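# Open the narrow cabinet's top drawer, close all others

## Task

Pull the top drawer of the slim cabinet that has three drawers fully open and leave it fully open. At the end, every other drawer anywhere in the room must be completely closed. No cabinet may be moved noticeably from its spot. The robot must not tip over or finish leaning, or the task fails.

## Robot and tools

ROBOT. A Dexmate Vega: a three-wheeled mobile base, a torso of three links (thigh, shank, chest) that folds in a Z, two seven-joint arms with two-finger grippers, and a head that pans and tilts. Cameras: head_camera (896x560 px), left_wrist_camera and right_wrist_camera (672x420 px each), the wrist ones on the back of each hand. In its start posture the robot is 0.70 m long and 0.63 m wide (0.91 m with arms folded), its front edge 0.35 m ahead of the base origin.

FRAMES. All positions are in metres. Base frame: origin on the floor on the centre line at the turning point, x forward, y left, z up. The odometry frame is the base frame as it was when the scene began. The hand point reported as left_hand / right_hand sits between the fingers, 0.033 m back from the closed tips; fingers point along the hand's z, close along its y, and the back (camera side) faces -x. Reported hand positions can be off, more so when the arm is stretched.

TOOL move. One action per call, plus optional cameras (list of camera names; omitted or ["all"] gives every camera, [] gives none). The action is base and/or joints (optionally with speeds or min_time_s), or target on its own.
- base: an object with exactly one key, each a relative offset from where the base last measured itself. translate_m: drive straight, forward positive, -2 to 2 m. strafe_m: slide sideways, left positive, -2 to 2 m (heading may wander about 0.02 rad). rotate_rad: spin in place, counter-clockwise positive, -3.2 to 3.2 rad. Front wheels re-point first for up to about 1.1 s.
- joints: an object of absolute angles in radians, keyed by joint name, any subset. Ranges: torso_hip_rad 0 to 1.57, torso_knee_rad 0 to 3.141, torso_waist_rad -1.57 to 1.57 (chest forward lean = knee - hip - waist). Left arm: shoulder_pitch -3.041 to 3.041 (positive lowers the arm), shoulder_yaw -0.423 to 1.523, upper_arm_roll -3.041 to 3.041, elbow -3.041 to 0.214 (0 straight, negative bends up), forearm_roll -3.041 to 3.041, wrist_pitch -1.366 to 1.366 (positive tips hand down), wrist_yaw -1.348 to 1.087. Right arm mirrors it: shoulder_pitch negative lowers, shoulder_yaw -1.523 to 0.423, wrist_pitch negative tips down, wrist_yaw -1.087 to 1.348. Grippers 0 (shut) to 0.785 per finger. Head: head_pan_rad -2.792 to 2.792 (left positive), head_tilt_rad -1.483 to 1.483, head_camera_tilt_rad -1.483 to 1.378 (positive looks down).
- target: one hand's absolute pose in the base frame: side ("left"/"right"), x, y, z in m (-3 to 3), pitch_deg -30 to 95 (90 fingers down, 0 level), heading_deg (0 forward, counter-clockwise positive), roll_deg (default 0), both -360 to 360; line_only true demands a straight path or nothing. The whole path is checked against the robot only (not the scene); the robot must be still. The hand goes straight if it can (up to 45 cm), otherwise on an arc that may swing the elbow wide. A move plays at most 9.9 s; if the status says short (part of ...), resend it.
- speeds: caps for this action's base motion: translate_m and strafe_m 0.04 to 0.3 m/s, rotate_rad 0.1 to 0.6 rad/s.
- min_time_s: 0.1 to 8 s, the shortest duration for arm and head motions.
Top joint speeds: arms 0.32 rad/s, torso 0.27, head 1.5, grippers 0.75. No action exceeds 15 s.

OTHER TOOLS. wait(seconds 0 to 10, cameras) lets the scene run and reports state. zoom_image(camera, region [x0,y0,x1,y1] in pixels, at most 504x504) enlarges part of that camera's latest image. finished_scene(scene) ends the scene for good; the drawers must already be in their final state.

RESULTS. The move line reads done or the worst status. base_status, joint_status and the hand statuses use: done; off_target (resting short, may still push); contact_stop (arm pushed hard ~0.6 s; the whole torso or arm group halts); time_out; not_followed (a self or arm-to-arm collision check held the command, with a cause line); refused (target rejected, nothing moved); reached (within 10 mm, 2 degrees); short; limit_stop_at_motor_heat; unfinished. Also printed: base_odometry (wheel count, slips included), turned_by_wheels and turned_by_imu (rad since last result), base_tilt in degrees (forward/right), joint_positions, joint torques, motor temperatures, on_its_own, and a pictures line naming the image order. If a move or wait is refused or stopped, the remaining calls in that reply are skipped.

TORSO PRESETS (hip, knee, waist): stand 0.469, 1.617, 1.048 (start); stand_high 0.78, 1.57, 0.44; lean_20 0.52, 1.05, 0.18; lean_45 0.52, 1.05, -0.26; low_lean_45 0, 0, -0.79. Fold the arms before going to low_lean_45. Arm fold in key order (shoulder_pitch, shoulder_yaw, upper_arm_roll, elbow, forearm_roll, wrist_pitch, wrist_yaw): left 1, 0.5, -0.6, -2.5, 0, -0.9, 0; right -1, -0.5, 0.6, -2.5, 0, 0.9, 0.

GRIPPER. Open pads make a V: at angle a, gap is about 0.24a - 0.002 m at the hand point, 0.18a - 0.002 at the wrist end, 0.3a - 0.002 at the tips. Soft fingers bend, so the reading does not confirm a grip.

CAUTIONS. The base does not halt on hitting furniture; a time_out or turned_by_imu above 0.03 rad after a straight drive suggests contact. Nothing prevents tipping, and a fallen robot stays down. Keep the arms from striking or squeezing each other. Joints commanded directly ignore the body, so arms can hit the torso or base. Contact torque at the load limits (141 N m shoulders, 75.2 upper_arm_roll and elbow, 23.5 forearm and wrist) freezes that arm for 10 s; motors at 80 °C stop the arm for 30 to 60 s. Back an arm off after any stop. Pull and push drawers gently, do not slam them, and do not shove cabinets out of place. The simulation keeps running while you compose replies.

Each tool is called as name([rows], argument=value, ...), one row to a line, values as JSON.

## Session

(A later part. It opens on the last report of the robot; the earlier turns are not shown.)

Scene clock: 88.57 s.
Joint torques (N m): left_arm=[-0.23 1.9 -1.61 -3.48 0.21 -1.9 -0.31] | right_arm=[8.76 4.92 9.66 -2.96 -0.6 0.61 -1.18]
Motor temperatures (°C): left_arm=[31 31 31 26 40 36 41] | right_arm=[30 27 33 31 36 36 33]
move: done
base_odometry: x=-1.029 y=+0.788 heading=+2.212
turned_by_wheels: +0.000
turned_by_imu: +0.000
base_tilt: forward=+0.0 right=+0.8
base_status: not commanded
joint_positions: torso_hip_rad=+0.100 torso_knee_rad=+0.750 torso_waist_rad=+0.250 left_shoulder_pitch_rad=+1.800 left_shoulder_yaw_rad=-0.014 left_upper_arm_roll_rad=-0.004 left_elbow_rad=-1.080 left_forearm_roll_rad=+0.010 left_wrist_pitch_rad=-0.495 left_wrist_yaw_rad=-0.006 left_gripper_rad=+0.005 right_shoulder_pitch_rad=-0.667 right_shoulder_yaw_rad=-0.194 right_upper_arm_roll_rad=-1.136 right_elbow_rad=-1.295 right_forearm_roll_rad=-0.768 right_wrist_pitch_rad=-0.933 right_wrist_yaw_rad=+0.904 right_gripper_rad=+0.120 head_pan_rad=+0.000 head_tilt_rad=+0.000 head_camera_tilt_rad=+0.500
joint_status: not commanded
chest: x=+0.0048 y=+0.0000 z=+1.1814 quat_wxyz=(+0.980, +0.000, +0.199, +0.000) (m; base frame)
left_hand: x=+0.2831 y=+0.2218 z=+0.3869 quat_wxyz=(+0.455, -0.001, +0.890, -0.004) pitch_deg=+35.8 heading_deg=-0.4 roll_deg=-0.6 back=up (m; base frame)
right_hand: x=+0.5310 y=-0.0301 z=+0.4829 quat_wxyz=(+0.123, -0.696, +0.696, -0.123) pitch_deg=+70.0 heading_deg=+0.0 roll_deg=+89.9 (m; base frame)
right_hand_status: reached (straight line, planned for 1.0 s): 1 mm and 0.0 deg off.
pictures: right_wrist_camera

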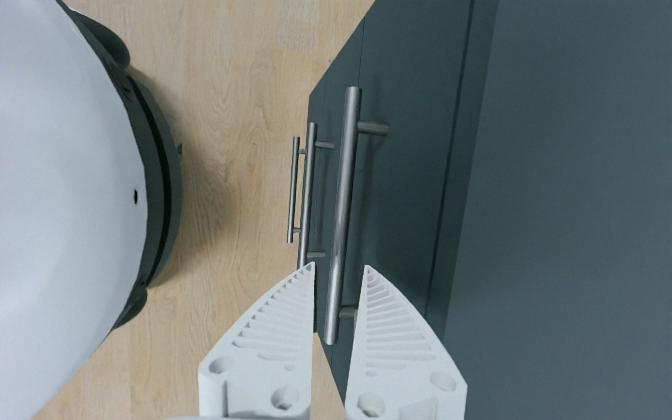

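move(target={"side": "right", "x": 0.549, "y": -0.03, "z": 0.432, "pitch_deg": 70, "heading_deg": 0, "roll_deg": -90, "line_only": true}, cameras=["right_wrist_camera", "head_camera"])

zoom_image(camera="right_wrist_camera", region=[230, 120, 450, 340])

Scene clock: 91.77 s.
Joint torques (N m): left_arm=[-3.2 -0.06 -1.16 -2.19 0.01 -2.11 0.23] | right_arm=[33.49 3.34 8.64 -2.88 -1.07 0.16 -2.24]
Motor temperatures (°C): left_arm=[31 31 31 26 40 36 41] | right_arm=[30 27 33 31 36 36 33]
move: done
base_odometry: x=-1.029 y=+0.788 heading=+2.212
turned_by_wheels: +0.000
turned_by_imu: +0.000
base_tilt: forward=+0.1 right=+0.8
base_status: not commanded
joint_positions: torso_hip_rad=+0.100 torso_knee_rad=+0.750 torso_waist_rad=+0.250 left_shoulder_pitch_rad=+1.800 left_shoulder_yaw_rad=-0.014 left_upper_arm_roll_rad=-0.004 left_elbow_rad=-1.080 left_forearm_roll_rad=+0.010 left_wrist_pitch_rad=-0.495 left_wrist_yaw_rad=-0.006 left_gripper_rad=+0.005 right_shoulder_pitch_rad=-0.633 right_shoulder_yaw_rad=-0.036 right_upper_arm_roll_rad=-1.085 right_elbow_rad=-0.893 right_forearm_roll_rad=-0.676 right_wrist_pitch_rad=-0.729 right_wrist_yaw_rad=+0.698 right_gripper_rad=+0.120 head_pan_rad=+0.000 head_tilt_rad=+0.000 head_camera_tilt_rad=+0.500
joint_status: not commanded
chest: x=+0.0048 y=+0.0000 z=+1.1814 quat_wxyz=(+0.980, +0.000, +0.199, +0.000) (m; base frame)
left_hand: x=+0.2831 y=+0.2218 z=+0.3869 quat_wxyz=(+0.455, -0.001, +0.890, -0.004) pitch_deg=+35.8 heading_deg=-0.4 roll_deg=-0.6 back=up (m; base frame)
right_hand: x=+0.5483 y=-0.0300 z=+0.4321 quat_wxyz=(+0.122, -0.697, +0.696, -0.123) pitch_deg=+70.1 heading_deg=+0.0 roll_deg=+90.0 (m; base frame)
right_hand_status: reached (straight line, planned for 1.6 s): 1 mm and 0.1 deg off.
pictures: head_camera, right_wrist_camera

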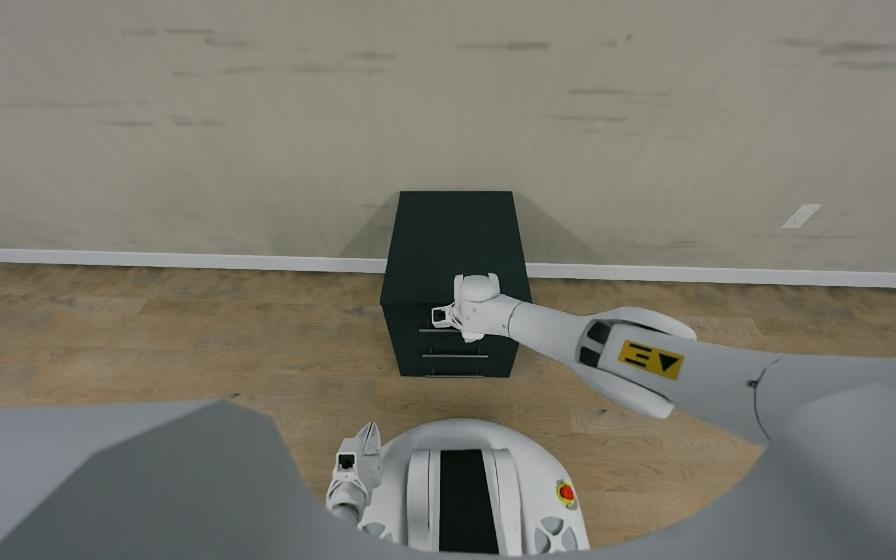

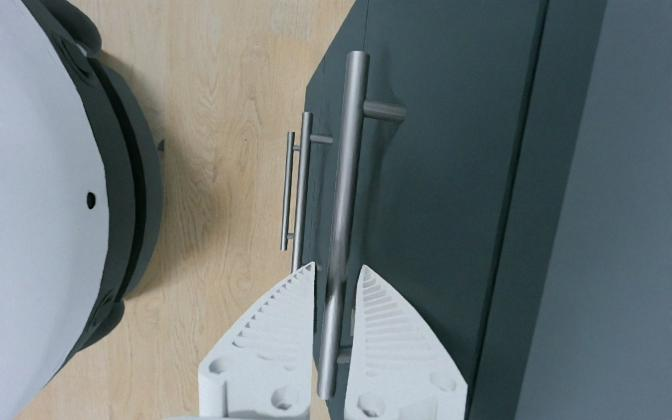

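Scaled by 2.291 from the camera's 672x420 image, which has a finer 960x600 frame.

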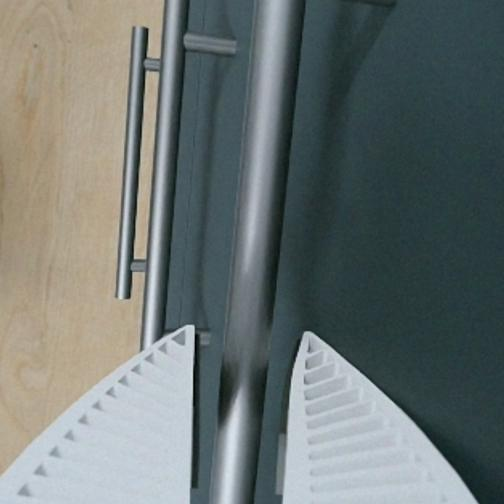

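move(target={"side": "right", "x": 0.552, "y": -0.03, "z": 0.4235, "pitch_deg": 70, "heading_deg": 0, "roll_deg": -90, "line_only": true}, cameras=[])

move(joints={"right_gripper_rad": 0.0}, cameras=["right_wrist_camera", "head_camera"])

zoom_image(camera="right_wrist_camera", region=[230, 120, 450, 340])

Scene clock: 93.83 s.
Joint torques (N m): left_arm=[-1.68 0.55 -0.62 -2.12 0.17 -2.43 -0.13] | right_arm=[36.88 2.59 8.44 -2.47 -1.53 0.16 -3.71]
Motor temperatures (°C): left_arm=[31 31 31 26 40 36 41] | right_arm=[30 27 33 31 36 36 33]
move: done
base_odometry: x=-1.029 y=+0.788 heading=+2.213
turned_by_wheels: +0.000
turned_by_imu: +0.000
base_tilt: forward=+0.1 right=+0.7
base_status: not commanded
joint_positions: torso_hip_rad=+0.100 torso_knee_rad=+0.750 torso_waist_rad=+0.250 left_shoulder_pitch_rad=+1.800 left_shoulder_yaw_rad=-0.014 left_upper_arm_roll_rad=-0.004 left_elbow_rad=-1.080 left_forearm_roll_rad=+0.010 left_wrist_pitch_rad=-0.495 left_wrist_yaw_rad=-0.006 left_gripper_rad=+0.005 right_shoulder_pitch_rad=-0.616 right_shoulder_yaw_rad=+0.006 right_upper_arm_roll_rad=-1.077 right_elbow_rad=-0.789 right_forearm_roll_rad=-0.656 right_wrist_pitch_rad=-0.680 right_wrist_yaw_rad=+0.654 right_gripper_rad=+0.120 head_pan_rad=+0.000 head_tilt_rad=+0.000 head_camera_tilt_rad=+0.500
joint_status: not commanded
chest: x=+0.0048 y=+0.0000 z=+1.1814 quat_wxyz=(+0.980, +0.000, +0.199, +0.000) (m; base frame)
left_hand: x=+0.2831 y=+0.2218 z=+0.3869 quat_wxyz=(+0.455, -0.001, +0.890, -0.004) pitch_deg=+35.8 heading_deg=-0.4 roll_deg=-0.6 back=up (m; base frame)
right_hand: x=+0.5511 y=-0.0299 z=+0.4234 quat_wxyz=(+0.122, -0.697, +0.696, -0.122) pitch_deg=+70.1 heading_deg=+0.0 roll_deg=-90.0 (m; base frame)
right_hand_status: reached (straight line, planned for 0.7 s): 1 mm and 0.1 deg off.
pictures: none
No camera images: "cameras" was empty.

Scene clock: 94.43 s.
Joint torques (N m): left_arm=[-1.21 -1.62 -1.61 -3.95 0.16 -1.93 -0.05] | right_arm=[37.96 5.03 8.54 -5.02 -1.09 -0.21 -2.26]
Motor temperatures (°C): left_arm=[31 31 31 26 40 36 41] | right_arm=[30 27 33 31 36 36 33]
move: done
base_odometry: x=-1.029 y=+0.788 heading=+2.213
turned_by_wheels: +0.000
turned_by_imu: +0.000
base_tilt: forward=+0.1 right=+0.7
base_status: not commanded
joint_positions: torso_hip_rad=+0.100 torso_knee_rad=+0.750 torso_waist_rad=+0.250 left_shoulder_pitch_rad=+1.800 left_shoulder_yaw_rad=-0.014 left_upper_arm_roll_rad=-0.004 left_elbow_rad=-1.080 left_forearm_roll_rad=+0.010 left_wrist_pitch_rad=-0.495 left_wrist_yaw_rad=-0.006 left_gripper_rad=+0.005 right_shoulder_pitch_rad=-0.616 right_shoulder_yaw_rad=+0.007 right_upper_arm_roll_rad=-1.077 right_elbow_rad=-0.786 right_forearm_roll_rad=-0.655 right_wrist_pitch_rad=-0.679 right_wrist_yaw_rad=+0.653 right_gripper_rad=+0.000 head_pan_rad=+0.000 head_tilt_rad=+0.000 head_camera_tilt_rad=+0.500
joint_status: all done
chest: x=+0.0049 y=+0.0000 z=+1.1814 quat_wxyz=(+0.980, +0.000, +0.199, +0.000) (m; base frame)
left_hand: x=+0.2831 y=+0.2218 z=+0.3869 quat_wxyz=(+0.455, -0.001, +0.890, -0.004) pitch_deg=+35.8 heading_deg=-0.4 roll_deg=-0.6 back=up (m; base frame)
right_hand: x=+0.5512 y=-0.0301 z=+0.4230 quat_wxyz=(+0.122, -0.696, +0.696, -0.122) pitch_deg=+70.1 heading_deg=+0.0 roll_deg=+90.0 (m; base frame)
pictures: head_camera, right_wrist_camera

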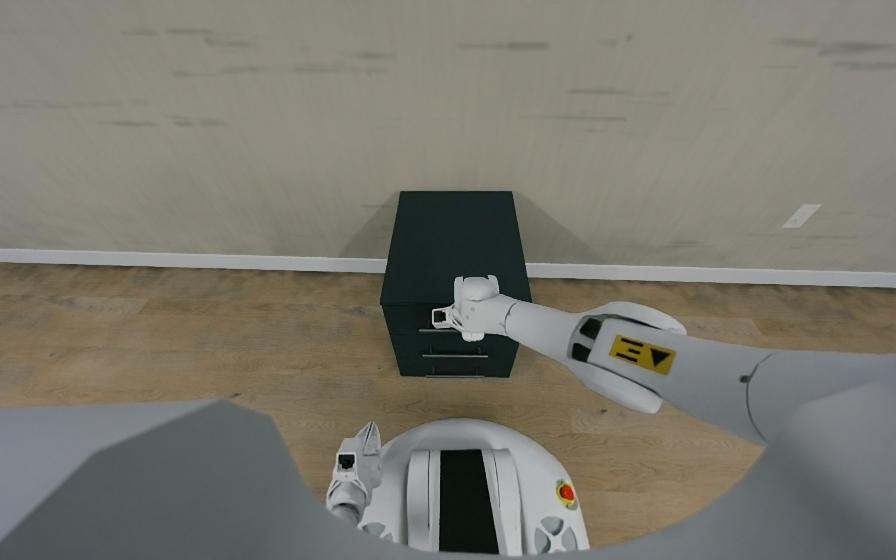

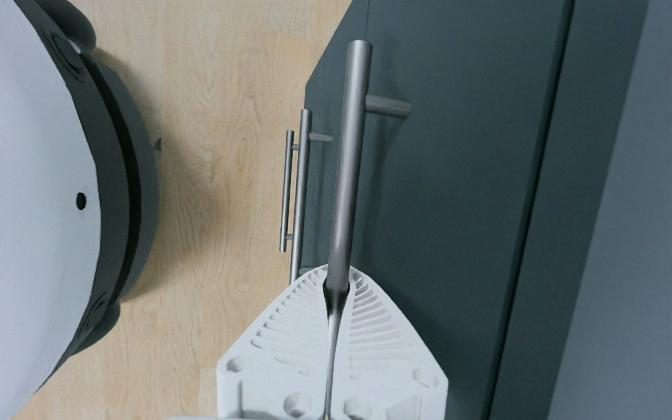

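Scaled by 2.291 from the camera's 672x420 image, which has a finer 960x600 frame.

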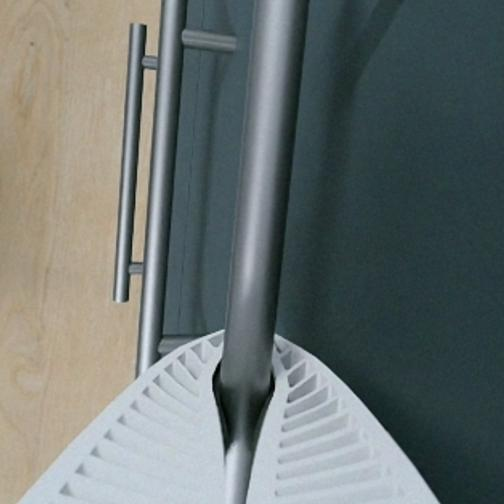

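move(base={"translate_m": -0.2}, speeds={"translate_m": 0.1}, cameras=["right_wrist_camera", "head_camera"])

Scene clock: 97.43 s.
Joint torques (N m): left_arm=[-1.1 0.33 -1.07 -4.93 0.18 -1.7 0.04] | right_arm=[27.92 -2.99 6.83 -0.04 -1.51 -3.63 -0.18]
Motor temperatures (°C): left_arm=[31 31 31 26 40 36 41] | right_arm=[31 27 33 31 36 36 33]
move: done
base_odometry: x=-0.910 y=+0.627 heading=+2.213
turned_by_wheels: +0.000
turned_by_imu: +0.002
base_tilt: forward=+0.1 right=+0.7
base_status: done
joint_positions: torso_hip_rad=+0.100 torso_knee_rad=+0.750 torso_waist_rad=+0.250 left_shoulder_pitch_rad=+1.800 left_shoulder_yaw_rad=-0.014 left_upper_arm_roll_rad=-0.004 left_elbow_rad=-1.080 left_forearm_roll_rad=+0.010 left_wrist_pitch_rad=-0.495 left_wrist_yaw_rad=-0.006 left_gripper_rad=+0.005 right_shoulder_pitch_rad=-0.615 right_shoulder_yaw_rad=+0.008 right_upper_arm_roll_rad=-1.076 right_elbow_rad=-0.786 right_forearm_roll_rad=-0.655 right_wrist_pitch_rad=-0.678 right_wrist_yaw_rad=+0.652 right_gripper_rad=+0.000 head_pan_rad=+0.000 head_tilt_rad=+0.000 head_camera_tilt_rad=+0.500
joint_status: not commanded
chest: x=+0.0047 y=+0.0000 z=+1.1814 quat_wxyz=(+0.980, +0.000, +0.199, +0.000) (m; base frame)
left_hand: x=+0.2831 y=+0.2218 z=+0.3870 quat_wxyz=(+0.455, -0.001, +0.890, -0.004) pitch_deg=+35.8 heading_deg=-0.4 roll_deg=-0.6 back=up (m; base frame)
right_hand: x=+0.5517 y=-0.0293 z=+0.4235 quat_wxyz=(+0.123, -0.697, +0.696, -0.122) pitch_deg=+70.0 heading_deg=+0.2 roll_deg=-89.8 (m; base frame)
pictures: head_camera, right_wrist_camera

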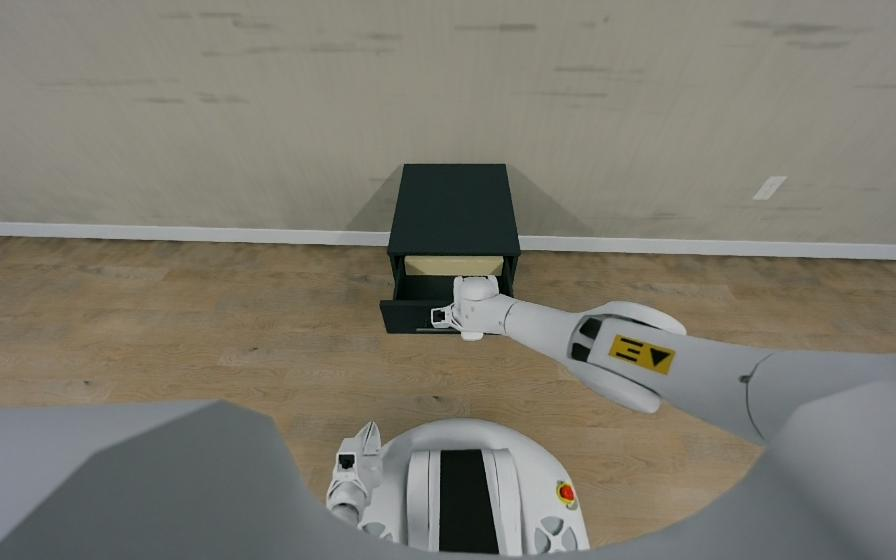

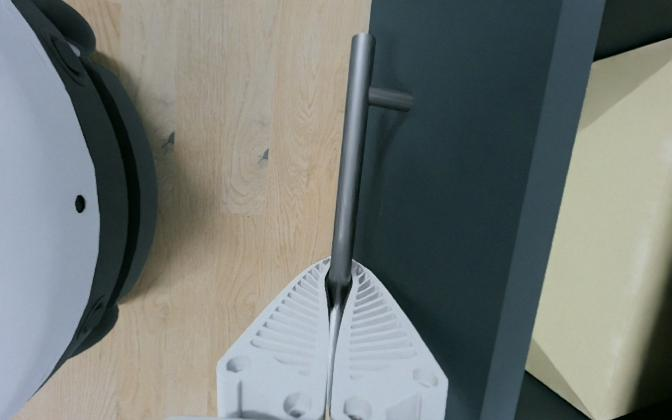

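move(base={"translate_m": -0.15}, speeds={"translate_m": 0.1}, cameras=["right_wrist_camera", "head_camera"])

Scene clock: 99.97 s.
Joint torques (N m): left_arm=[-1.13 0.27 -0.92 -3.56 0.37 -2.24 0.05] | right_arm=[27.21 -3.61 6.59 0.36 -1.37 -2.52 0.1]
Motor temperatures (°C): left_arm=[31 31 31 26 40 36 41] | right_arm=[31 27 33 31 36 37 33]
move: done
base_odometry: x=-0.821 y=+0.507 heading=+2.212
turned_by_wheels: -0.001
turned_by_imu: -0.002
base_tilt: forward=+0.0 right=+0.7
base_status: done
joint_positions: torso_hip_rad=+0.100 torso_knee_rad=+0.750 torso_waist_rad=+0.250 left_shoulder_pitch_rad=+1.800 left_shoulder_yaw_rad=-0.014 left_upper_arm_roll_rad=-0.004 left_elbow_rad=-1.080 left_forearm_roll_rad=+0.010 left_wrist_pitch_rad=-0.495 left_wrist_yaw_rad=-0.006 left_gripper_rad=+0.005 right_shoulder_pitch_rad=-0.615 right_shoulder_yaw_rad=+0.008 right_upper_arm_roll_rad=-1.076 right_elbow_rad=-0.786 right_forearm_roll_rad=-0.655 right_wrist_pitch_rad=-0.678 right_wrist_yaw_rad=+0.652 right_gripper_rad=+0.000 head_pan_rad=+0.000 head_tilt_rad=+0.000 head_camera_tilt_rad=+0.500
joint_status: not commanded
chest: x=+0.0048 y=+0.0000 z=+1.1814 quat_wxyz=(+0.980, +0.000, +0.199, +0.000) (m; base frame)
left_hand: x=+0.2831 y=+0.2218 z=+0.3870 quat_wxyz=(+0.455, -0.001, +0.890, -0.004) pitch_deg=+35.8 heading_deg=-0.4 roll_deg=-0.6 back=up (m; base frame)
right_hand: x=+0.5517 y=-0.0293 z=+0.4235 quat_wxyz=(+0.123, -0.697, +0.696, -0.122) pitch_deg=+70.0 heading_deg=+0.2 roll_deg=-89.8 (m; base frame)
pictures: head_camera, right_wrist_camera

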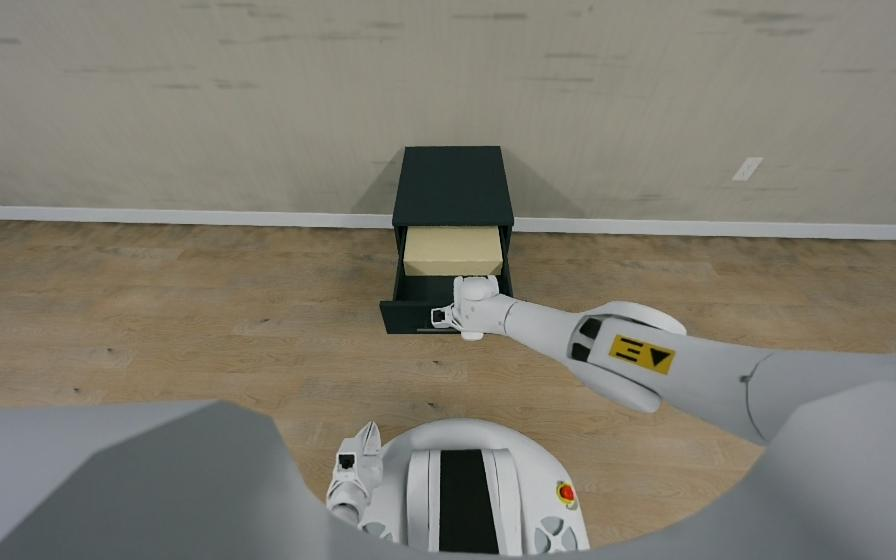

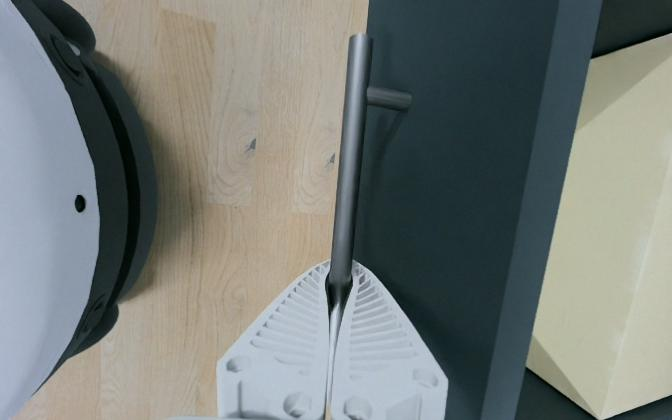

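move(base={"translate_m": -0.06}, speeds={"translate_m": 0.06}, cameras=["right_wrist_camera", "head_camera"])

Scene clock: 101.83 s.
Joint torques (N m): left_arm=[-0.96 -2.74 -0.96 -3.36 0.23 -2 -0.11] | right_arm=[7.8 3.11 3.54 -3.57 0.32 0.98 0]
Motor temperatures (°C): left_arm=[31 31 31 26 40 36 41] | right_arm=[31 27 33 31 36 37 33]
move: done
base_odometry: x=-0.785 y=+0.458 heading=+2.210
turned_by_wheels: -0.001
turned_by_imu: -0.001
base_tilt: forward=+0.0 right=+0.8
base_status: done
joint_positions: torso_hip_rad=+0.100 torso_knee_rad=+0.750 torso_waist_rad=+0.250 left_shoulder_pitch_rad=+1.800 left_shoulder_yaw_rad=-0.014 left_upper_arm_roll_rad=-0.004 left_elbow_rad=-1.080 left_forearm_roll_rad=+0.010 left_wrist_pitch_rad=-0.495 left_wrist_yaw_rad=-0.006 left_gripper_rad=+0.005 right_shoulder_pitch_rad=-0.615 right_shoulder_yaw_rad=+0.007 right_upper_arm_roll_rad=-1.076 right_elbow_rad=-0.785 right_forearm_roll_rad=-0.656 right_wrist_pitch_rad=-0.679 right_wrist_yaw_rad=+0.652 right_gripper_rad=+0.000 head_pan_rad=+0.000 head_tilt_rad=+0.000 head_camera_tilt_rad=+0.500
joint_status: not commanded
chest: x=+0.0047 y=+0.0000 z=+1.1814 quat_wxyz=(+0.980, +0.000, +0.199, +0.000) (m; base frame)
left_hand: x=+0.2831 y=+0.2218 z=+0.3870 quat_wxyz=(+0.455, -0.001, +0.890, -0.004) pitch_deg=+35.8 heading_deg=-0.4 roll_deg=-0.6 back=up (m; base frame)
right_hand: x=+0.5524 y=-0.0301 z=+0.4239 quat_wxyz=(+0.123, -0.696, +0.696, -0.123) pitch_deg=+69.9 heading_deg=+0.0 roll_deg=+90.0 (m; base frame)
pictures: head_camera, right_wrist_camera

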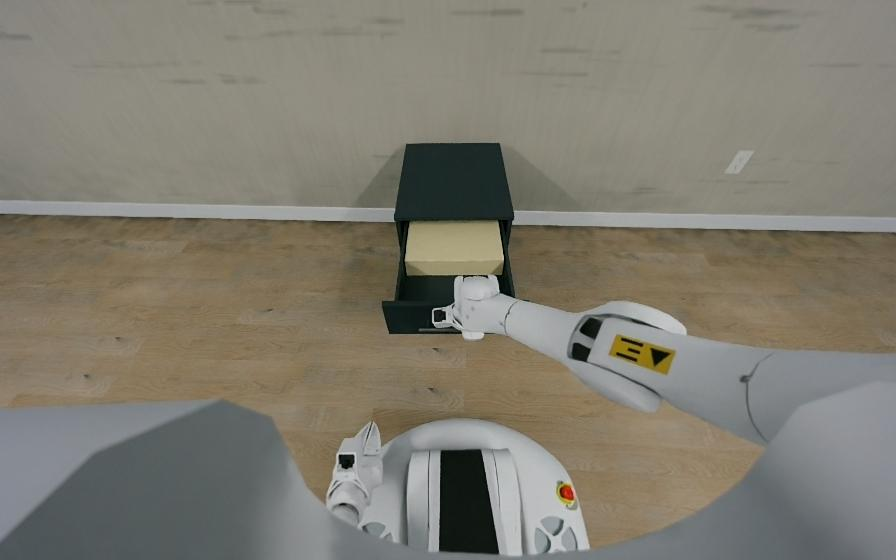

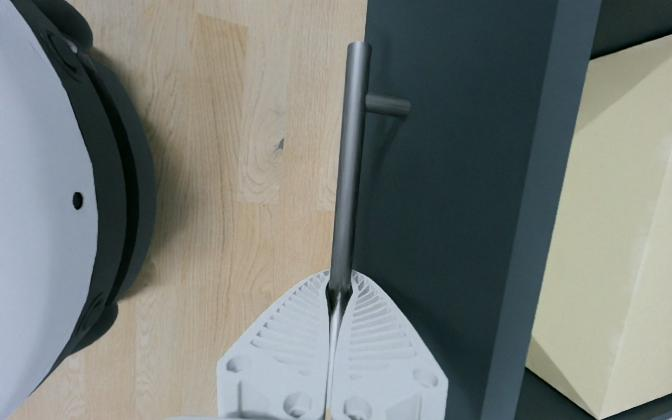

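zoom_image(camera="head_camera", region=[360, 120, 560, 350])

move(joints={"right_gripper_rad": 0.13}, cameras=["right_wrist_camera", "head_camera"])

Scaled by 2.191 from the camera's 896x560 image, which has a finer 960x600 frame.

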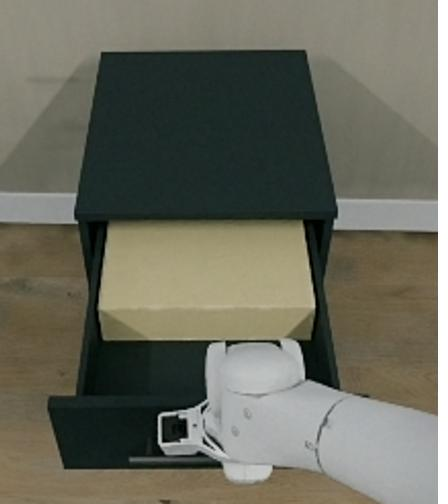

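Scene clock: 102.87 s.
Joint torques (N m): left_arm=[-0.73 -0.16 -0.78 -3.34 0.22 -2.09 0] | right_arm=[14 2.53 3.42 -3.68 -0.99 0.92 -1.87]
Motor temperatures (°C): left_arm=[31 31 31 26 40 36 41] | right_arm=[31 27 33 31 36 37 33]
move: done
base_odometry: x=-0.785 y=+0.458 heading=+2.211
turned_by_wheels: +0.000
turned_by_imu: +0.000
base_tilt: forward=+0.0 right=+0.7
base_status: not commanded
joint_positions: torso_hip_rad=+0.100 torso_knee_rad=+0.750 torso_waist_rad=+0.250 left_shoulder_pitch_rad=+1.800 left_shoulder_yaw_rad=-0.014 left_upper_arm_roll_rad=-0.004 left_elbow_rad=-1.080 left_forearm_roll_rad=+0.010 left_wrist_pitch_rad=-0.495 left_wrist_yaw_rad=-0.006 left_gripper_rad=+0.005 right_shoulder_pitch_rad=-0.615 right_shoulder_yaw_rad=+0.007 right_upper_arm_roll_rad=-1.076 right_elbow_rad=-0.785 right_forearm_roll_rad=-0.655 right_wrist_pitch_rad=-0.678 right_wrist_yaw_rad=+0.652 right_gripper_rad=+0.130 head_pan_rad=+0.000 head_tilt_rad=+0.000 head_camera_tilt_rad=+0.500
joint_status: all done
chest: x=+0.0047 y=+0.0000 z=+1.1814 quat_wxyz=(+0.980, +0.000, +0.199, +0.000) (m; base frame)
left_hand: x=+0.2831 y=+0.2218 z=+0.3870 quat_wxyz=(+0.455, -0.001, +0.890, -0.004) pitch_deg=+35.8 heading_deg=-0.4 roll_deg=-0.6 back=up (m; base frame)
right_hand: x=+0.5520 y=-0.0300 z=+0.4236 quat_wxyz=(+0.123, -0.696, +0.696, -0.123) pitch_deg=+70.0 heading_deg=+0.0 roll_deg=-90.0 (m; base frame)
pictures: head_camera, right_wrist_camera

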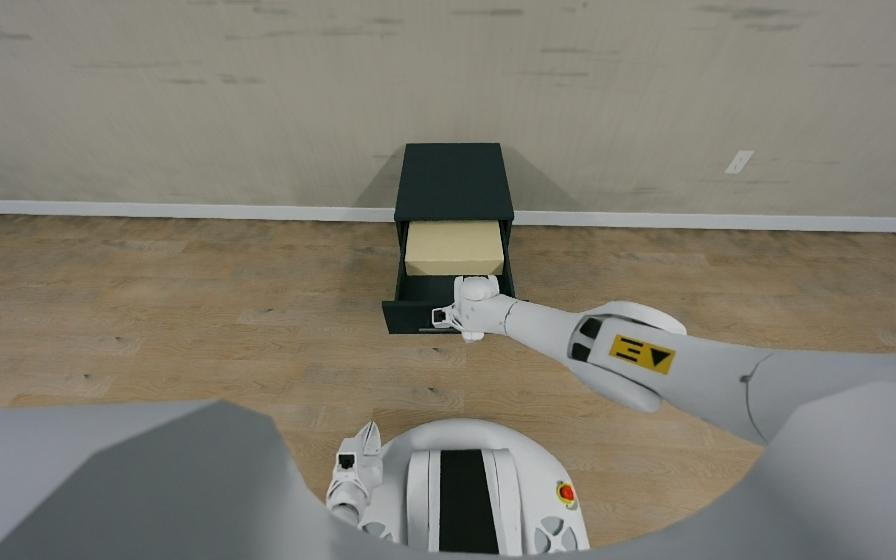

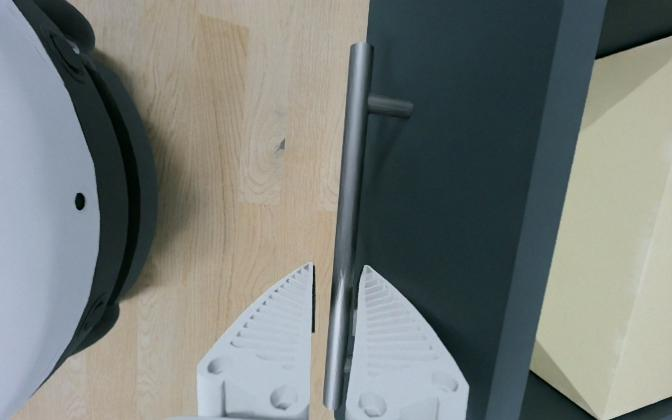

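move(target={"side": "right", "x": 0.507, "y": -0.03, "z": 0.553, "pitch_deg": 70, "heading_deg": 0, "roll_deg": -90, "line_only": true}, cameras=["right_wrist_camera", "head_camera"])

Scene clock: 107.43 s.
Joint torques (N m): left_arm=[-1.25 -0.23 -1.08 -2.99 0.1 -2.6 -0.23] | right_arm=[30.62 0.55 3.99 -6.64 -1.32 -0.54 -0.36]
Motor temperatures (°C): left_arm=[31 31 31 26 40 36 41] | right_arm=[30 27 33 31 36 36 33]
move: done
base_odometry: x=-0.785 y=+0.458 heading=+2.211
turned_by_wheels: +0.000
turned_by_imu: +0.000
base_tilt: forward=+0.0 right=+0.7
base_status: not commanded
joint_positions: torso_hip_rad=+0.100 torso_knee_rad=+0.750 torso_waist_rad=+0.250 left_shoulder_pitch_rad=+1.800 left_shoulder_yaw_rad=-0.014 left_upper_arm_roll_rad=-0.004 left_elbow_rad=-1.080 left_forearm_roll_rad=+0.010 left_wrist_pitch_rad=-0.495 left_wrist_yaw_rad=-0.006 left_gripper_rad=+0.005 right_shoulder_pitch_rad=-0.619 right_shoulder_yaw_rad=-0.329 right_upper_arm_roll_rad=-1.227 right_elbow_rad=-1.642 right_forearm_roll_rad=-0.890 right_wrist_pitch_rad=-1.148 right_wrist_yaw_rad=+1.163 right_gripper_rad=+0.130 head_pan_rad=+0.000 head_tilt_rad=+0.000 head_camera_tilt_rad=+0.500
joint_status: not commanded
chest: x=+0.0048 y=+0.0000 z=+1.1814 quat_wxyz=(+0.980, +0.000, +0.199, +0.000) (m; base frame)
left_hand: x=+0.2831 y=+0.2218 z=+0.3870 quat_wxyz=(+0.455, -0.001, +0.890, -0.004) pitch_deg=+35.8 heading_deg=-0.4 roll_deg=-0.6 back=up (m; base frame)
right_hand: x=+0.5072 y=-0.0301 z=+0.5521 quat_wxyz=(+0.123, -0.696, +0.696, -0.123) pitch_deg=+70.0 heading_deg=+0.0 roll_deg=+90.0 (m; base frame)
right_hand_status: reached (straight line, planned for 3.0 s): 1 mm and 0.0 deg off.
pictures: head_camera, right_wrist_camera

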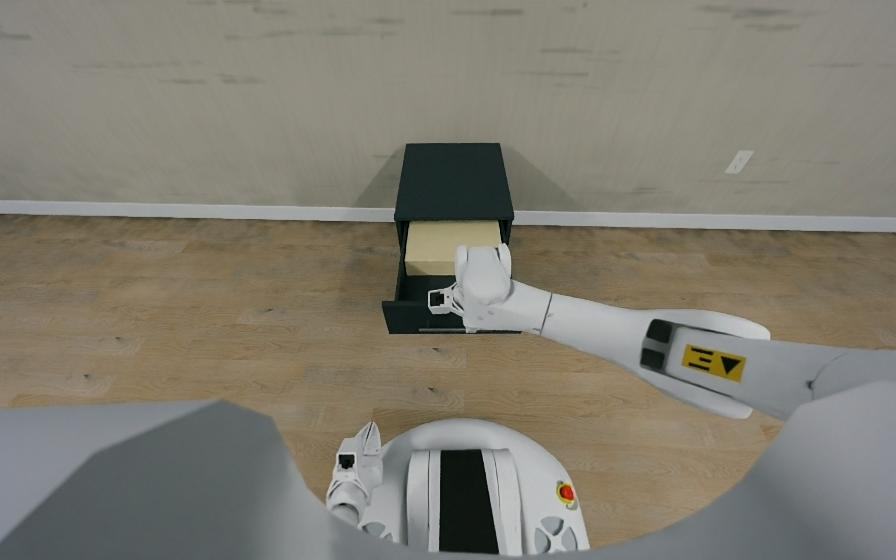

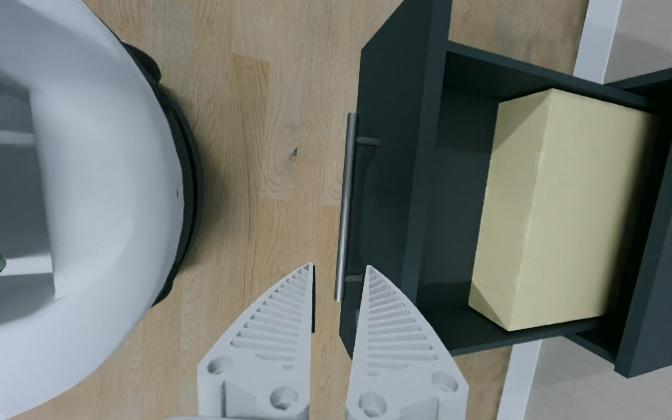

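move(base={"translate_m": -0.35}, joints={"right_gripper_rad": 0.0, "head_camera_tilt_rad": 0.2}, cameras=["head_camera"])

move(joints={"head_pan_rad": 1.7, "head_camera_tilt_rad": 0.1}, cameras=["head_camera"])

move(joints={"head_pan_rad": -2.6, "head_camera_tilt_rad": 0.1}, cameras=["head_camera"])

Scene clock: 111.17 s.
Joint torques (N m): left_arm=[-0.35 -1.41 -0.86 -3.62 -0.02 -1.95 -0.02] | right_arm=[29.01 0.54 4.01 -5.12 -1.35 -0.64 -0.51]
Motor temperatures (°C): left_arm=[31 31 31 26 40 36 41] | right_arm=[31 27 33 31 36 36 33]
move: done
base_odometry: x=-0.577 y=+0.177 heading=+2.209
turned_by_wheels: -0.001
turned_by_imu: -0.001
base_tilt: forward=+0.0 right=+0.8
base_status: done
joint_positions: torso_hip_rad=+0.100 torso_knee_rad=+0.750 torso_waist_rad=+0.250 left_shoulder_pitch_rad=+1.800 left_shoulder_yaw_rad=-0.014 left_upper_arm_roll_rad=-0.004 left_elbow_rad=-1.080 left_forearm_roll_rad=+0.010 left_wrist_pitch_rad=-0.495 left_wrist_yaw_rad=-0.006 left_gripper_rad=+0.005 right_shoulder_pitch_rad=-0.618 right_shoulder_yaw_rad=-0.331 right_upper_arm_roll_rad=-1.228 right_elbow_rad=-1.646 right_forearm_roll_rad=-0.891 right_wrist_pitch_rad=-1.150 right_wrist_yaw_rad=+1.166 right_gripper_rad=+0.000 head_pan_rad=+0.000 head_tilt_rad=+0.000 head_camera_tilt_rad=+0.200
joint_status: all done
chest: x=+0.0048 y=+0.0000 z=+1.1814 quat_wxyz=(+0.980, +0.000, +0.199, +0.000) (m; base frame)
left_hand: x=+0.2831 y=+0.2218 z=+0.3870 quat_wxyz=(+0.455, -0.001, +0.890, -0.004) pitch_deg=+35.8 heading_deg=-0.4 roll_deg=-0.6 back=up (m; base frame)
right_hand: x=+0.5068 y=-0.0300 z=+0.5528 quat_wxyz=(+0.123, -0.696, +0.696, -0.123) pitch_deg=+70.0 heading_deg=+0.0 roll_deg=-90.0 (m; base frame)
pictures: head_camera

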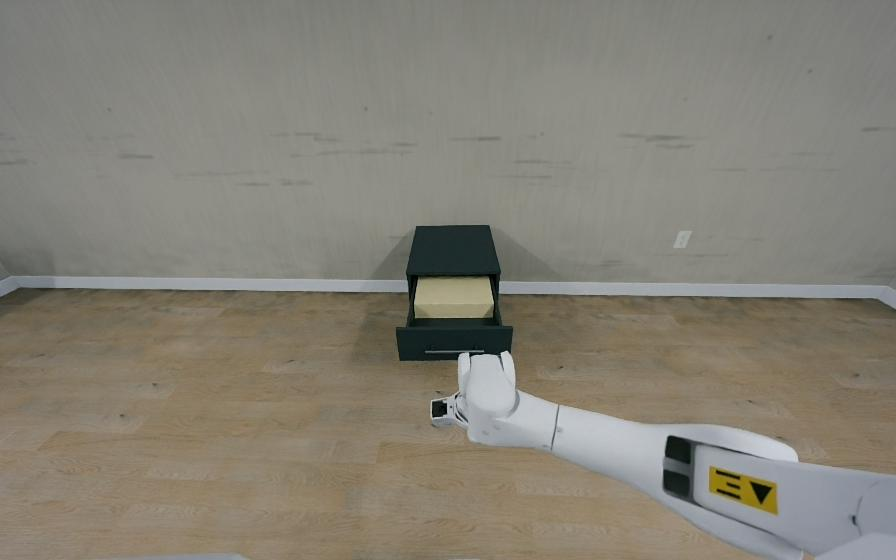

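Scene clock: 112.97 s.
Joint torques (N m): left_arm=[0.31 -0.77 -0.98 -3.53 -0.01 -1.72 -0.27] | right_arm=[30.15 0.4 4.08 -5.49 -1.36 -0.68 -0.42]
Motor temperatures (°C): left_arm=[31 31 31 26 40 36 41] | right_arm=[31 27 33 31 36 36 33]
move: done
base_odometry: x=-0.577 y=+0.177 heading=+2.209
turned_by_wheels: +0.000
turned_by_imu: +0.000
base_tilt: forward=+0.1 right=+0.7
base_status: not commanded
joint_positions: torso_hip_rad=+0.100 torso_knee_rad=+0.750 torso_waist_rad=+0.250 left_shoulder_pitch_rad=+1.800 left_shoulder_yaw_rad=-0.014 left_upper_arm_roll_rad=-0.004 left_elbow_rad=-1.080 left_forearm_roll_rad=+0.010 left_wrist_pitch_rad=-0.495 left_wrist_yaw_rad=-0.006 left_gripper_rad=+0.005 right_shoulder_pitch_rad=-0.618 right_shoulder_yaw_rad=-0.331 right_upper_arm_roll_rad=-1.228 right_elbow_rad=-1.646 right_forearm_roll_rad=-0.891 right_wrist_pitch_rad=-1.150 right_wrist_yaw_rad=+1.166 right_gripper_rad=+0.000 head_pan_rad=+1.700 head_tilt_rad=+0.000 head_camera_tilt_rad=+0.100
joint_status: all done
chest: x=+0.0048 y=+0.0000 z=+1.1814 quat_wxyz=(+0.980, +0.000, +0.199, +0.000) (m; base frame)
left_hand: x=+0.2831 y=+0.2218 z=+0.3870 quat_wxyz=(+0.455, -0.001, +0.890, -0.004) pitch_deg=+35.8 heading_deg=-0.4 roll_deg=-0.6 back=up (m; base frame)
right_hand: x=+0.5068 y=-0.0300 z=+0.5528 quat_wxyz=(+0.123, -0.696, +0.696, -0.123) pitch_deg=+70.0 heading_deg=+0.0 roll_deg=-90.0 (m; base frame)
pictures: head_camera

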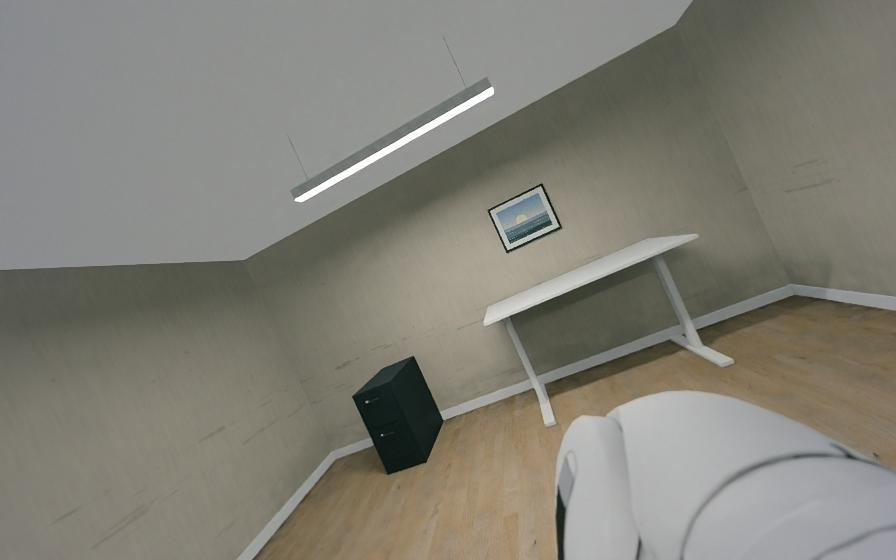

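Scene clock: 116.50 s.
Joint torques (N m): left_arm=[-0.14 -0.05 -1.5 -3.02 0.37 -1.77 0.06] | right_arm=[30.15 -0.59 4.61 -5.82 -1.35 0.63 -0.36]
Motor temperatures (°C): left_arm=[31 31 31 26 40 36 41] | right_arm=[31 27 33 32 36 36 33]
move: done
base_odometry: x=-0.577 y=+0.177 heading=+2.209
turned_by_wheels: +0.000
turned_by_imu: +0.000
base_tilt: forward=+0.0 right=+0.7
base_status: not commanded
joint_positions: torso_hip_rad=+0.100 torso_knee_rad=+0.750 torso_waist_rad=+0.250 left_shoulder_pitch_rad=+1.800 left_shoulder_yaw_rad=-0.014 left_upper_arm_roll_rad=-0.004 left_elbow_rad=-1.080 left_forearm_roll_rad=+0.010 left_wrist_pitch_rad=-0.495 left_wrist_yaw_rad=-0.006 left_gripper_rad=+0.005 right_shoulder_pitch_rad=-0.618 right_shoulder_yaw_rad=-0.331 right_upper_arm_roll_rad=-1.228 right_elbow_rad=-1.646 right_forearm_roll_rad=-0.891 right_wrist_pitch_rad=-1.150 right_wrist_yaw_rad=+1.166 right_gripper_rad=+0.000 head_pan_rad=-2.600 head_tilt_rad=+0.000 head_camera_tilt_rad=+0.100
joint_status: all done
chest: x=+0.0048 y=+0.0000 z=+1.1814 quat_wxyz=(+0.980, +0.000, +0.199, +0.000) (m; base frame)
left_hand: x=+0.2831 y=+0.2218 z=+0.3870 quat_wxyz=(+0.455, -0.001, +0.890, -0.004) pitch_deg=+35.8 heading_deg=-0.4 roll_deg=-0.6 back=up (m; base frame)
right_hand: x=+0.5068 y=-0.0300 z=+0.5528 quat_wxyz=(+0.123, -0.696, +0.696, -0.123) pitch_deg=+70.0 heading_deg=+0.0 roll_deg=-90.0 (m; base frame)
pictures: head_camera

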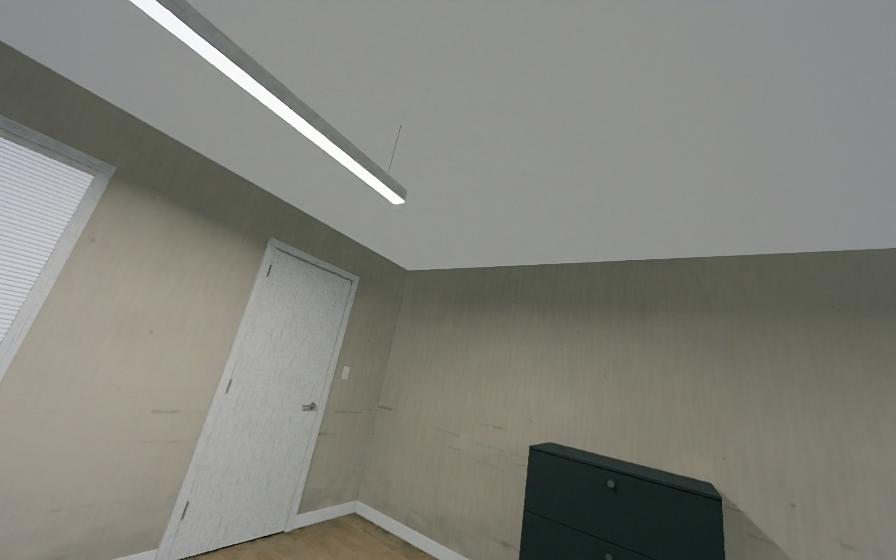

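finished_scene(scene=1)

The scene is finished: the task was done.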